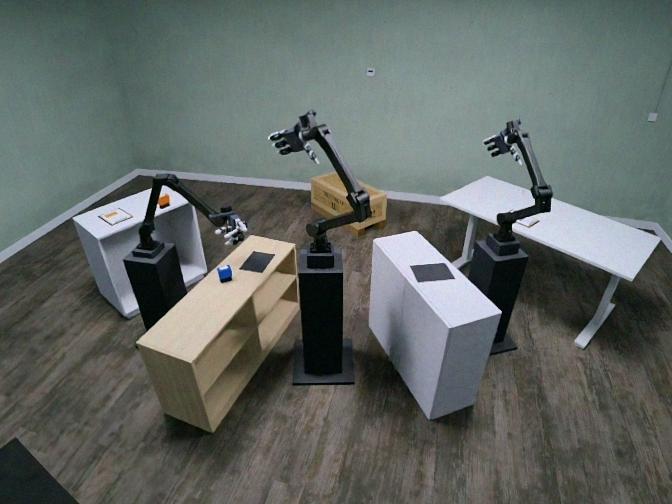

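Call:
move(arm1={"target": [0.15, -0.58, 1.15, 0.2786, -0.6339, -0.2626, -0.6727], "speed": 0.25}, cameras=[])

Call:
move(arm1={"joints": {"joint1_rad": 0.95}, "min_time_s": 5}, arm2={"target": [0.2192, -0.55, 1.2, 0.6533, 0.2706, -0.6533, 0.2706], "speed": 0.25, "joints": {"hand_index_mcp": 0.342, "hand_middle_mcp": 0.342, "hand_index_pip": 0.139, "hand_middle_pip": 0.139, "hand_index_dip": 0.333, "hand_middle_dip": 0.333, "hand_thumb_cmc": -0.70, "hand_thumb_mcp": 0.02, "hand_thumb_ipl": 0.06}}, cameras=["arm2_cam_wrist", "arm1_cam_wrist", "room_b"])

Scene clock: 335.27 s.
Joint torques (N m): arm1=[1.55 -12.16 13.11 1.44 -0.1 -0.2] | arm2=[0.44 1.49 10.14 2.44 -0.05 -0.01] | arm3=[1.61 0.38 9.61 1.87 0 -0.16]
Heat: arm1: hottest joint3_rad 34 °C; arm2: hottest joint3_rad 36 °C; arm3: hottest joint3_rad 41 °C.
move: arm1 off_target
Joint velocities: within noise
arm1.joint_positions: joint1_rad=-1.181 joint2_rad=+1.622 joint3_rad=+1.194 joint4_rad=+0.588 joint5_rad=+1.214 joint6_rad=+1.369 hand_index_mcp=+0.340 hand_index_abd=+0.006 hand_index_pip=+0.142 hand_index_dip=+0.337 hand_middle_mcp=+0.340 hand_middle_abd=+0.007 hand_middle_pip=+0.142 hand_middle_dip=+0.337 hand_ring_mcp=+0.755 hand_ring_abd=+0.002 hand_ring_pip=+0.577 hand_ring_dip=+0.696 hand_thumb_cmc=-0.733 hand_thumb_axl=+0.682 hand_thumb_mcp=+0.038 hand_thumb_ipl=+0.062 hand_current_limit=+0.400 hand_speed=-0.600
arm1.joint_status: not commanded
arm1.hand_state: goal,goal,goal,goal,goal,goal,goal,goal,goal,goal,goal,goal,goal,goal,goal,goal
arm1.index_mcp_current_ma: -7
arm1.index_abd_current_ma: 19
arm1.index_pip_current_ma: 8
arm1.index_dip_current_ma: 10
arm1.middle_mcp_current_ma: -7
arm1.middle_abd_current_ma: 22
arm1.middle_pip_current_ma: 8
arm1.middle_dip_current_ma: 9
arm1.ring_mcp_current_ma: 4
arm1.ring_abd_current_ma: 7
arm1.ring_pip_current_ma: 2
arm1.ring_dip_current_ma: 0
arm1.thumb_cmc_current_ma: 71
arm1.thumb_axl_current_ma: 19
arm1.thumb_mcp_current_ma: -11
arm1.thumb_ipl_current_ma: 9
arm1.hand_goal_index_mcp: 0.342
arm1.hand_goal_index_abd: 0.000
arm1.hand_goal_index_pip: 0.140
arm1.hand_goal_index_dip: 0.334
arm1.hand_goal_middle_mcp: 0.342
arm1.hand_goal_middle_abd: 0.000
arm1.hand_goal_middle_pip: 0.140
arm1.hand_goal_middle_dip: 0.334
arm1.hand_goal_ring_mcp: 0.754
arm1.hand_goal_ring_abd: 0.000
arm1.hand_goal_ring_pip: 0.576
arm1.hand_goal_ring_dip: 0.696
arm1.hand_goal_thumb_cmc: -0.750
arm1.hand_goal_thumb_axl: 0.678
arm1.hand_goal_thumb_mcp: 0.040
arm1.hand_goal_thumb_ipl: 0.060
arm1.hand: x=+0.1591 y=-0.5852 z=+1.1262 quat_wxyz=(+0.256, -0.633, -0.280, -0.675) (m; scene frame)
arm1.hand_target: x=+0.1505 y=-0.5811 z=+1.1496 quat_wxyz=(+0.279, -0.634, -0.263, -0.672) (m; scene frame)
arm1.hand_status: off_target (0.026 m and 3.3 deg from the pose sent, 0.215 m and 0.7 deg at the start)
arm2, arm3: as last shown
pictures: none
No camera images: "cameras" was empty.

Scene clock: 340.73 s.
Joint torques (N m): arm1=[1.55 -12.1 13.16 1.43 -0.15 -0.21] | arm2=[1.03 -19.19 13.29 2.1 0.17 -0.27] | arm3=[1.49 0.38 9.62 1.87 -0.01 -0.16]
Heat: arm1: hottest joint3_rad 36 °C; arm2: hottest joint3_rad 36 °C; arm3: hottest joint3_rad 41 °C.
move: arm1 done; arm2 off_target
Joint velocities: within noise
arm1.joint_positions: joint1_rad=+0.948 joint2_rad=+1.622 joint3_rad=+1.194 joint4_rad=+0.588 joint5_rad=+1.215 joint6_rad=+1.369 hand_index_mcp=+0.340 hand_index_abd=+0.006 hand_index_pip=+0.142 hand_index_dip=+0.337 hand_middle_mcp=+0.340 hand_middle_abd=+0.007 hand_middle_pip=+0.142 hand_middle_dip=+0.337 hand_ring_mcp=+0.755 hand_ring_abd=+0.002 hand_ring_pip=+0.577 hand_ring_dip=+0.696 hand_thumb_cmc=-0.733 hand_thumb_axl=+0.682 hand_thumb_mcp=+0.038 hand_thumb_ipl=+0.062 hand_current_limit=+0.400 hand_speed=-0.600
arm1.joint_status: all done
arm1.hand_state: goal,goal,goal,goal,goal,goal,goal,goal,goal,goal,goal,goal,goal,goal,goal,goal
arm1.index_mcp_current_ma: -6
arm1.index_abd_current_ma: 19
arm1.index_pip_current_ma: 8
arm1.index_dip_current_ma: 10
arm1.middle_mcp_current_ma: -6
arm1.middle_abd_current_ma: 22
arm1.middle_pip_current_ma: 8
arm1.middle_dip_current_ma: 9
arm1.ring_mcp_current_ma: 4
arm1.ring_abd_current_ma: 7
arm1.ring_pip_current_ma: 2
arm1.ring_dip_current_ma: 0
arm1.thumb_cmc_current_ma: 71
arm1.thumb_axl_current_ma: 19
arm1.thumb_mcp_current_ma: -10
arm1.thumb_ipl_current_ma: 9
arm1.hand_goal_index_mcp: 0.342
arm1.hand_goal_index_abd: 0.000
arm1.hand_goal_index_pip: 0.140
arm1.hand_goal_index_dip: 0.334
arm1.hand_goal_middle_mcp: 0.342
arm1.hand_goal_middle_abd: 0.000
arm1.hand_goal_middle_pip: 0.140
arm1.hand_goal_middle_dip: 0.334
arm1.hand_goal_ring_mcp: 0.754
arm1.hand_goal_ring_abd: 0.000
arm1.hand_goal_ring_pip: 0.576
arm1.hand_goal_ring_dip: 0.696
arm1.hand_goal_thumb_cmc: -0.750
arm1.hand_goal_thumb_axl: 0.678
arm1.hand_goal_thumb_mcp: 0.040
arm1.hand_goal_thumb_ipl: 0.060
arm1.hand: x=-0.2501 y=-1.4456 z=+1.1384 quat_wxyz=(+0.721, -0.067, -0.682, -0.100) (m; scene frame)
arm1.hand_target: x=-0.2518 y=-1.4506 z=+1.1620 quat_wxyz=(+0.730, -0.085, -0.674, -0.082) (m; scene frame)
arm1.hand_status: not commanded
arm2.joint_positions: joint1_rad=+1.725 joint2_rad=+1.773 joint3_rad=+1.239 joint4_rad=+0.460 joint5_rad=+1.211 joint6_rad=+1.603 hand_index_mcp=+0.346 hand_index_abd=+0.001 hand_index_pip=+0.143 hand_index_dip=+0.337 hand_middle_mcp=+0.346 hand_middle_abd=+0.002 hand_middle_pip=+0.143 hand_middle_dip=+0.336 hand_ring_mcp=+0.755 hand_ring_abd=+0.002 hand_ring_pip=+0.577 hand_ring_dip=+0.696 hand_thumb_cmc=-0.681 hand_thumb_axl=+0.677 hand_thumb_mcp=+0.020 hand_thumb_ipl=+0.061 hand_current_limit=+0.400 hand_speed=-0.600
arm2.joint_status: all done
arm2.hand_state: goal,goal,goal,goal,goal,goal,goal,goal,goal,goal,goal,goal,goal,goal,goal,goal
arm2.index_mcp_current_ma: 5
arm2.index_abd_current_ma: 1
arm2.index_pip_current_ma: 4
arm2.index_dip_current_ma: 4
arm2.middle_mcp_current_ma: 6
arm2.middle_abd_current_ma: 1
arm2.middle_pip_current_ma: 4
arm2.middle_dip_current_ma: 3
arm2.ring_mcp_current_ma: 1
arm2.ring_abd_current_ma: 2
arm2.ring_pip_current_ma: 1
arm2.ring_dip_current_ma: 0
arm2.thumb_cmc_current_ma: 43
arm2.thumb_axl_current_ma: -1
arm2.thumb_mcp_current_ma: 0
arm2.thumb_ipl_current_ma: 2
arm2.hand_goal_index_mcp: 0.342
arm2.hand_goal_index_abd: 0.000
arm2.hand_goal_index_pip: 0.140
arm2.hand_goal_index_dip: 0.334
arm2.hand_goal_middle_mcp: 0.342
arm2.hand_goal_middle_abd: 0.000
arm2.hand_goal_middle_pip: 0.140
arm2.hand_goal_middle_dip: 0.334
arm2.hand_goal_ring_mcp: 0.754
arm2.hand_goal_ring_abd: 0.000
arm2.hand_goal_ring_pip: 0.576
arm2.hand_goal_ring_dip: 0.696
arm2.hand_goal_thumb_cmc: -0.700
arm2.hand_goal_thumb_axl: 0.678
arm2.hand_goal_thumb_mcp: 0.020
arm2.hand_goal_thumb_ipl: 0.060
arm2.hand: x=+0.2094 y=-0.5392 z=+1.1863 quat_wxyz=(+0.653, +0.284, -0.655, +0.253) (m; scene frame)
arm2.hand_target: x=+0.2190 y=-0.5490 z=+1.2000 quat_wxyz=(+0.653, +0.271, -0.654, +0.271) (m; scene frame)
arm2.hand_status: off_target (0.020 m and 2.6 deg from the pose sent, 0.577 m and 38.6 deg at the start)
arm3: as last shown
pictures: arm1_cam_wrist, arm2_cam_wrist, room_b

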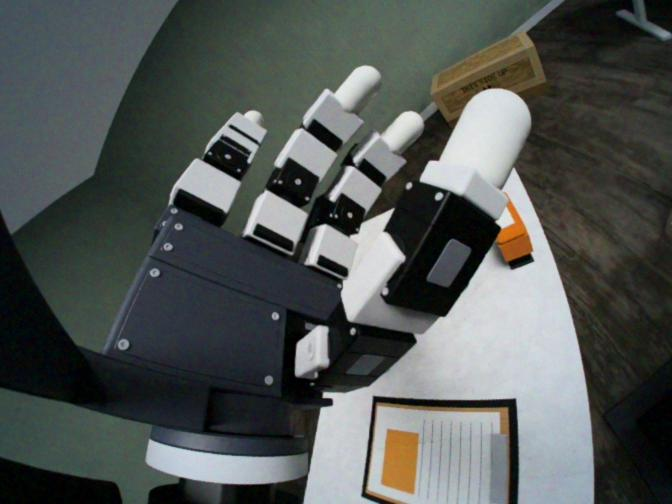

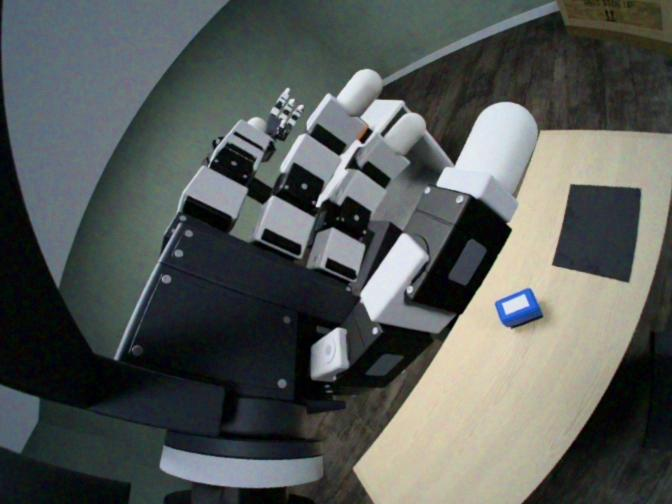

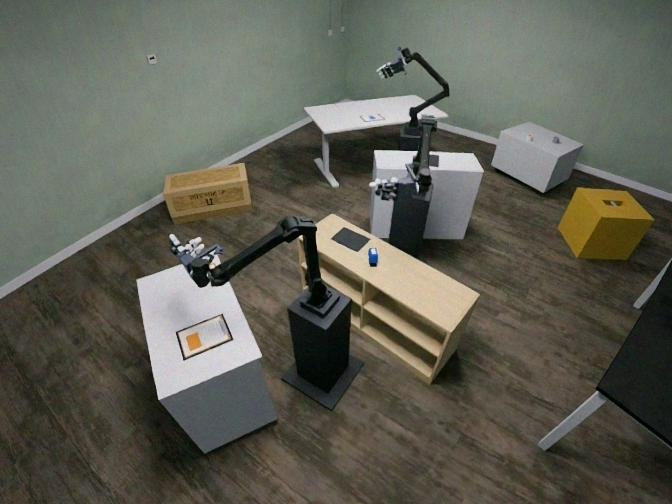

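Call:
move(arm2={"target": [0.236, -0.626, 0.90, 0.6533, 0.2706, -0.6533, 0.2706], "speed": 0.2}, cameras=["arm2_cam_wrist"])

Call:
zoom_image(camera="arm2_cam_wrist", region=[420, 150, 660, 390])

Scene clock: 353.50 s.
Joint torques (N m): arm1=[1.2 -12.16 13.18 1.44 -0.15 -0.2] | arm2=[-0.44 -24.88 9.21 2.13 -0.03 -0.28] | arm3=[1.67 0.44 9.61 1.85 -0.01 -0.17]
Heat: arm1: hottest joint3_rad 40 °C; arm2: hottest joint3_rad 37 °C; arm3: hottest joint3_rad 41 °C.
move: arm2 off_target
Joint velocities: within noise
arm1, arm3: as last shown
arm2.joint_positions: joint1_rad=+1.721 joint2_rad=+2.454 joint3_rad=+1.479 joint4_rad=+0.916 joint5_rad=+1.193 joint6_rad=+1.601 hand_index_mcp=+0.345 hand_index_abd=+0.001 hand_index_pip=+0.143 hand_index_dip=+0.337 hand_middle_mcp=+0.345 hand_middle_abd=+0.002 hand_middle_pip=+0.143 hand_middle_dip=+0.336 hand_ring_mcp=+0.755 hand_ring_abd=+0.002 hand_ring_pip=+0.577 hand_ring_dip=+0.696 hand_thumb_cmc=-0.681 hand_thumb_axl=+0.677 hand_thumb_mcp=+0.020 hand_thumb_ipl=+0.061 hand_current_limit=+0.400 hand_speed=-0.600
arm2.joint_status: not commanded
arm2.hand_state: goal,goal,goal,goal,goal,goal,goal,goal,goal,goal,goal,goal,goal,goal,goal,goal
arm2.index_mcp_current_ma: 4
arm2.index_abd_current_ma: 1
arm2.index_pip_current_ma: 4
arm2.index_dip_current_ma: 4
arm2.middle_mcp_current_ma: 4
arm2.middle_abd_current_ma: 1
arm2.middle_pip_current_ma: 3
arm2.middle_dip_current_ma: 3
arm2.ring_mcp_current_ma: 1
arm2.ring_abd_current_ma: 2
arm2.ring_pip_current_ma: 1
arm2.ring_dip_current_ma: 0
arm2.thumb_cmc_current_ma: 43
arm2.thumb_axl_current_ma: -1
arm2.thumb_mcp_current_ma: 0
arm2.thumb_ipl_current_ma: 2
arm2.hand_goal_index_mcp: 0.342
arm2.hand_goal_index_abd: 0.000
arm2.hand_goal_index_pip: 0.140
arm2.hand_goal_index_dip: 0.334
arm2.hand_goal_middle_mcp: 0.342
arm2.hand_goal_middle_abd: 0.000
arm2.hand_goal_middle_pip: 0.140
arm2.hand_goal_middle_dip: 0.334
arm2.hand_goal_ring_mcp: 0.754
arm2.hand_goal_ring_abd: 0.000
arm2.hand_goal_ring_pip: 0.576
arm2.hand_goal_ring_dip: 0.696
arm2.hand_goal_thumb_cmc: -0.700
arm2.hand_goal_thumb_axl: 0.678
arm2.hand_goal_thumb_mcp: 0.020
arm2.hand_goal_thumb_ipl: 0.060
arm2.hand: x=+0.2381 y=-0.6154 z=+0.8956 quat_wxyz=(+0.651, +0.284, -0.654, +0.262) (m; scene frame)
arm2.hand_target: x=+0.2358 y=-0.6256 z=+0.9002 quat_wxyz=(+0.653, +0.271, -0.654, +0.270) (m; scene frame)
arm2.hand_status: off_target (0.012 m and 1.9 deg from the pose sent, 0.300 m and 2.6 deg at the start)
pictures: arm2_cam_wrist

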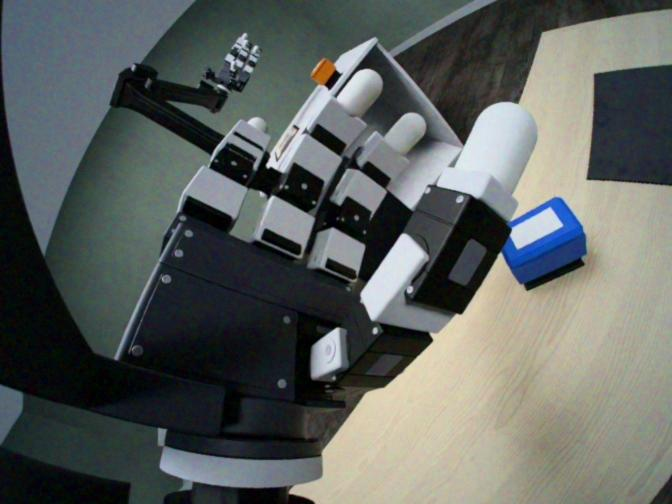

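Scaled by 2.100 from the camera's 672x504 image, which has a finer 960x720 frame.

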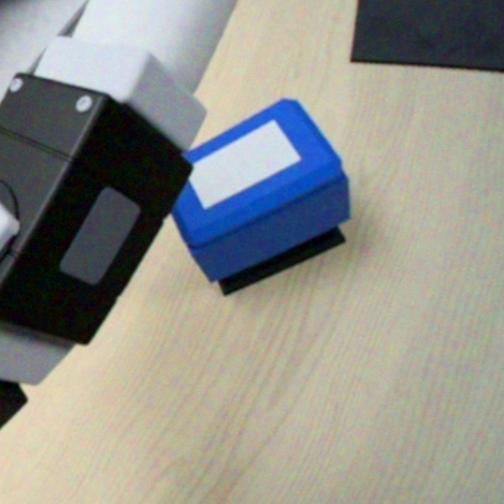

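Call:
move(arm2={"target": [0.2205, -0.6413, 0.78, 0.6533, 0.2706, -0.6533, 0.2706], "speed": 0.12}, cameras=["arm2_cam_wrist"])

Call:
zoom_image(camera="arm2_cam_wrist", region=[420, 80, 660, 320])

Scene clock: 369.23 s.
Joint torques (N m): arm1=[1.2 -12.1 13.18 1.4 -0.15 -0.21] | arm2=[-0.62 -25.35 8.35 2.15 -0.1 -0.27] | arm3=[1.67 0.38 9.62 1.84 0 -0.17]
Heat: arm1: hottest joint3_rad 43 °C; arm2: hottest joint3_rad 35 °C; arm3: hottest joint3_rad 41 °C.
move: arm2 done
Joint velocities: within noise
arm1, arm3: as last shown
arm2.joint_positions: joint1_rad=+1.694 joint2_rad=+2.730 joint3_rad=+1.671 joint4_rad=+1.009 joint5_rad=+1.165 joint6_rad=+1.600 hand_index_mcp=+0.345 hand_index_abd=+0.001 hand_index_pip=+0.143 hand_index_dip=+0.337 hand_middle_mcp=+0.345 hand_middle_abd=+0.002 hand_middle_pip=+0.143 hand_middle_dip=+0.336 hand_ring_mcp=+0.755 hand_ring_abd=+0.002 hand_ring_pip=+0.577 hand_ring_dip=+0.696 hand_thumb_cmc=-0.681 hand_thumb_axl=+0.677 hand_thumb_mcp=+0.020 hand_thumb_ipl=+0.061 hand_current_limit=+0.400 hand_speed=-0.600
arm2.joint_status: not commanded
arm2.hand_state: goal,goal,goal,goal,goal,goal,goal,goal,goal,goal,goal,goal,goal,goal,goal,goal
arm2.index_mcp_current_ma: 4
arm2.index_abd_current_ma: 1
arm2.index_pip_current_ma: 4
arm2.index_dip_current_ma: 4
arm2.middle_mcp_current_ma: 4
arm2.middle_abd_current_ma: 1
arm2.middle_pip_current_ma: 3
arm2.middle_dip_current_ma: 3
arm2.ring_mcp_current_ma: 1
arm2.ring_abd_current_ma: 2
arm2.ring_pip_current_ma: 1
arm2.ring_dip_current_ma: 0
arm2.thumb_cmc_current_ma: 43
arm2.thumb_axl_current_ma: -1
arm2.thumb_mcp_current_ma: 0
arm2.thumb_ipl_current_ma: 2
arm2.hand_goal_index_mcp: 0.342
arm2.hand_goal_index_abd: 0.000
arm2.hand_goal_index_pip: 0.140
arm2.hand_goal_index_dip: 0.334
arm2.hand_goal_middle_mcp: 0.342
arm2.hand_goal_middle_abd: 0.000
arm2.hand_goal_middle_pip: 0.140
arm2.hand_goal_middle_dip: 0.334
arm2.hand_goal_ring_mcp: 0.754
arm2.hand_goal_ring_abd: 0.000
arm2.hand_goal_ring_pip: 0.576
arm2.hand_goal_ring_dip: 0.696
arm2.hand_goal_thumb_cmc: -0.700
arm2.hand_goal_thumb_axl: 0.678
arm2.hand_goal_thumb_mcp: 0.020
arm2.hand_goal_thumb_ipl: 0.060
arm2.hand: x=+0.2258 y=-0.6333 z=+0.7807 quat_wxyz=(+0.650, +0.282, -0.654, +0.265) (m; scene frame)
arm2.hand_target: x=+0.2204 y=-0.6409 z=+0.7801 quat_wxyz=(+0.653, +0.271, -0.654, +0.271) (m; scene frame)
arm2.hand_status: done (0.010 m and 1.5 deg from the pose sent, 0.120 m and 1.9 deg at the start)
pictures: arm2_cam_wrist

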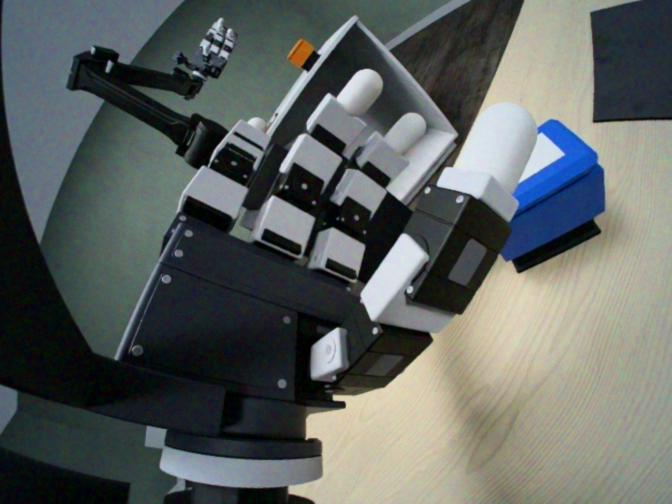

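Scaled by 2.100 from the camera's 672x504 image, which has a finer 960x720 frame.

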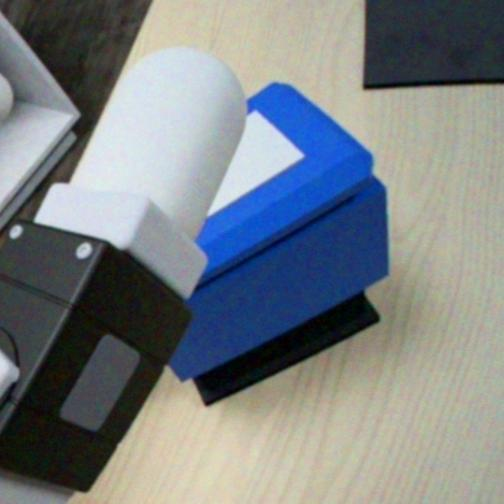

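Call:
move(arm2={"target": [0.2076, -0.6381, 0.71, 0.6591, 0.2563, -0.6591, 0.2563], "speed": 0.08}, cameras=["arm2_cam_wrist"])

Call:
zoom_image(camera="arm2_cam_wrist", region=[380, 40, 652, 312])

Scene clock: 383.77 s.
Joint torques (N m): arm1=[1.14 -12.1 13.18 1.42 -0.15 -0.2] | arm2=[-0.56 -25.41 8.1 2.13 0.18 -0.25] | arm3=[1.55 0.44 9.62 1.83 0 -0.17]
Heat: arm1: hottest joint3_rad 45 °C; arm2: hottest joint3_rad 35 °C; arm3: hottest joint3_rad 41 °C.
move: arm2 done
Joint velocities: within noise
arm1, arm3: as last shown
arm2.joint_positions: joint1_rad=+1.678 joint2_rad=+2.899 joint3_rad=+1.819 joint4_rad=+1.030 joint5_rad=+1.186 joint6_rad=+1.599 hand_index_mcp=+0.345 hand_index_abd=+0.001 hand_index_pip=+0.143 hand_index_dip=+0.337 hand_middle_mcp=+0.345 hand_middle_abd=+0.002 hand_middle_pip=+0.143 hand_middle_dip=+0.336 hand_ring_mcp=+0.755 hand_ring_abd=+0.002 hand_ring_pip=+0.577 hand_ring_dip=+0.696 hand_thumb_cmc=-0.681 hand_thumb_axl=+0.677 hand_thumb_mcp=+0.020 hand_thumb_ipl=+0.061 hand_current_limit=+0.400 hand_speed=-0.600
arm2.joint_status: not commanded
arm2.hand_state: goal,goal,goal,goal,goal,goal,goal,goal,goal,goal,goal,goal,goal,goal,goal,goal
arm2.index_mcp_current_ma: 4
arm2.index_abd_current_ma: 1
arm2.index_pip_current_ma: 3
arm2.index_dip_current_ma: 4
arm2.middle_mcp_current_ma: 4
arm2.middle_abd_current_ma: 1
arm2.middle_pip_current_ma: 3
arm2.middle_dip_current_ma: 3
arm2.ring_mcp_current_ma: 1
arm2.ring_abd_current_ma: 2
arm2.ring_pip_current_ma: 1
arm2.ring_dip_current_ma: 0
arm2.thumb_cmc_current_ma: 43
arm2.thumb_axl_current_ma: -1
arm2.thumb_mcp_current_ma: 0
arm2.thumb_ipl_current_ma: 2
arm2.hand_goal_index_mcp: 0.342
arm2.hand_goal_index_abd: 0.000
arm2.hand_goal_index_pip: 0.140
arm2.hand_goal_index_dip: 0.334
arm2.hand_goal_middle_mcp: 0.342
arm2.hand_goal_middle_abd: 0.000
arm2.hand_goal_middle_pip: 0.140
arm2.hand_goal_middle_dip: 0.334
arm2.hand_goal_ring_mcp: 0.754
arm2.hand_goal_ring_abd: 0.000
arm2.hand_goal_ring_pip: 0.576
arm2.hand_goal_ring_dip: 0.696
arm2.hand_goal_thumb_cmc: -0.700
arm2.hand_goal_thumb_axl: 0.678
arm2.hand_goal_thumb_mcp: 0.020
arm2.hand_goal_thumb_ipl: 0.060
arm2.hand: x=+0.2142 y=-0.6334 z=+0.7131 quat_wxyz=(+0.655, +0.269, -0.659, +0.253) (m; scene frame)
arm2.hand_target: x=+0.2076 y=-0.6377 z=+0.7101 quat_wxyz=(+0.659, +0.257, -0.659, +0.256) (m; scene frame)
arm2.hand_status: done (0.009 m and 1.6 deg from the pose sent, 0.073 m and 3.3 deg at the start)
pictures: arm2_cam_wrist

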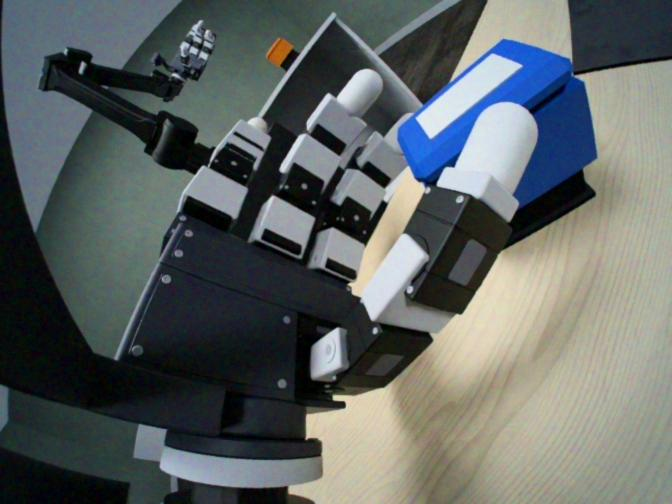

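Scaled by 1.853 from the camera's 672x504 image, which has a finer 960x720 frame.

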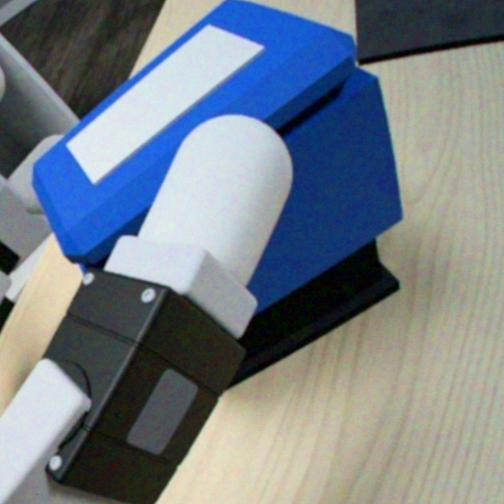

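Call:
move(arm2={"target": [0.2076, -0.6385, 0.681, 0.6591, 0.2563, -0.6591, 0.2563], "speed": 0.06}, cameras=["arm2_cam_wrist"])

Scene clock: 392.67 s.
Joint torques (N m): arm1=[1.14 -12.1 13.16 1.4 -0.15 -0.21] | arm2=[-0.56 -25.58 8.05 2.11 0.17 -0.24] | arm3=[1.61 0.44 9.61 1.85 0 -0.17]
Heat: arm1: hottest joint3_rad 46 °C; arm2: hottest joint3_rad 34 °C; arm3: hottest joint3_rad 41 °C.
move: arm2 done
Joint velocities: within noise
arm1: as last shown
arm2.joint_positions: joint1_rad=+1.678 joint2_rad=+2.977 joint3_rad=+1.896 joint4_rad=+1.030 joint5_rad=+1.186 joint6_rad=+1.599 hand_index_mcp=+0.345 hand_index_abd=+0.001 hand_index_pip=+0.143 hand_index_dip=+0.337 hand_middle_mcp=+0.345 hand_middle_abd=+0.002 hand_middle_pip=+0.143 hand_middle_dip=+0.336 hand_ring_mcp=+0.755 hand_ring_abd=+0.002 hand_ring_pip=+0.577 hand_ring_dip=+0.696 hand_thumb_cmc=-0.681 hand_thumb_axl=+0.677 hand_thumb_mcp=+0.020 hand_thumb_ipl=+0.061 hand_current_limit=+0.400 hand_speed=-0.600
arm2.joint_status: not commanded
arm2.hand_state: goal,goal,goal,goal,goal,goal,goal,goal,goal,goal,goal,goal,goal,goal,goal,goal
arm2.index_mcp_current_ma: 4
arm2.index_abd_current_ma: 1
arm2.index_pip_current_ma: 3
arm2.index_dip_current_ma: 4
arm2.middle_mcp_current_ma: 4
arm2.middle_abd_current_ma: 1
arm2.middle_pip_current_ma: 3
arm2.middle_dip_current_ma: 3
arm2.ring_mcp_current_ma: 1
arm2.ring_abd_current_ma: 2
arm2.ring_pip_current_ma: 1
arm2.ring_dip_current_ma: 0
arm2.thumb_cmc_current_ma: 43
arm2.thumb_axl_current_ma: -1
arm2.thumb_mcp_current_ma: 0
arm2.thumb_ipl_current_ma: 2
arm2.hand_goal_index_mcp: 0.342
arm2.hand_goal_index_abd: 0.000
arm2.hand_goal_index_pip: 0.140
arm2.hand_goal_index_dip: 0.334
arm2.hand_goal_middle_mcp: 0.342
arm2.hand_goal_middle_abd: 0.000
arm2.hand_goal_middle_pip: 0.140
arm2.hand_goal_middle_dip: 0.334
arm2.hand_goal_ring_mcp: 0.754
arm2.hand_goal_ring_abd: 0.000
arm2.hand_goal_ring_pip: 0.576
arm2.hand_goal_ring_dip: 0.696
arm2.hand_goal_thumb_cmc: -0.700
arm2.hand_goal_thumb_axl: 0.678
arm2.hand_goal_thumb_mcp: 0.020
arm2.hand_goal_thumb_ipl: 0.060
arm2.hand: x=+0.2140 y=-0.6334 z=+0.6824 quat_wxyz=(+0.656, +0.270, -0.659, +0.252) (m; scene frame)
arm2.hand_target: x=+0.2076 y=-0.6382 z=+0.6811 quat_wxyz=(+0.659, +0.257, -0.659, +0.256) (m; scene frame)
arm2.hand_status: done (0.008 m and 1.7 deg from the pose sent, 0.033 m and 1.6 deg at the start)
arm3.joint_positions: joint1_rad=-0.038 joint2_rad=+0.624 joint3_rad=+1.318 joint4_rad=-1.215 joint5_rad=-0.020 joint6_rad=+1.042 hand_index_mcp=+0.755 hand_index_abd=+0.000 hand_index_pip=+0.577 hand_index_dip=+0.696 hand_middle_mcp=+0.755 hand_middle_abd=+0.000 hand_middle_pip=+0.577 hand_middle_dip=+0.696 hand_ring_mcp=+0.755 hand_ring_abd=+0.000 hand_ring_pip=+0.577 hand_ring_dip=+0.696 hand_thumb_cmc=+0.715 hand_thumb_axl=+0.677 hand_thumb_mcp=+0.226 hand_thumb_ipl=+0.168 hand_current_limit=+0.400 hand_speed=-0.600
arm3.joint_status: not commanded
arm3.hand_state: goal,goal,goal,goal,goal,goal,goal,goal,goal,goal,goal,goal,goal,goal,goal,goal
arm3.index_mcp_current_ma: 0
arm3.index_abd_current_ma: 0
arm3.index_pip_current_ma: 0
arm3.index_dip_current_ma: 0
arm3.middle_mcp_current_ma: 0
arm3.middle_abd_current_ma: 0
arm3.middle_pip_current_ma: 0
arm3.middle_dip_current_ma: 0
arm3.ring_mcp_current_ma: 0
arm3.ring_abd_current_ma: 0
arm3.ring_pip_current_ma: 0
arm3.ring_dip_current_ma: 0
arm3.thumb_cmc_current_ma: 0
arm3.thumb_axl_current_ma: 0
arm3.thumb_mcp_current_ma: 0
arm3.thumb_ipl_current_ma: 0
arm3.hand_goal_index_mcp: 0.754
arm3.hand_goal_index_abd: 0.000
arm3.hand_goal_index_pip: 0.576
arm3.hand_goal_index_dip: 0.696
arm3.hand_goal_middle_mcp: 0.754
arm3.hand_goal_middle_abd: 0.000
arm3.hand_goal_middle_pip: 0.576
arm3.hand_goal_middle_dip: 0.696
arm3.hand_goal_ring_mcp: 0.754
arm3.hand_goal_ring_abd: 0.000
arm3.hand_goal_ring_pip: 0.576
arm3.hand_goal_ring_dip: 0.696
arm3.hand_goal_thumb_cmc: 0.714
arm3.hand_goal_thumb_axl: 0.678
arm3.hand_goal_thumb_mcp: 0.226
arm3.hand_goal_thumb_ipl: 0.168
arm3.hand: x=-0.6392 y=+1.0518 z=+1.3912 quat_wxyz=(+0.495, +0.409, -0.766, -0.015) (m; scene frame)
arm3.hand_target: x=-0.6366 y=+1.0529 z=+1.4067 quat_wxyz=(+0.510, +0.405, -0.759, -0.016) (m; scene frame)
arm3.hand_status: not commanded
pictures: arm2_cam_wrist

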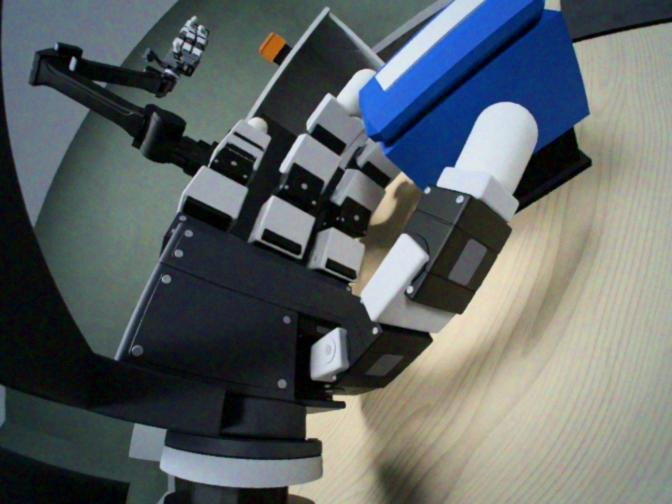

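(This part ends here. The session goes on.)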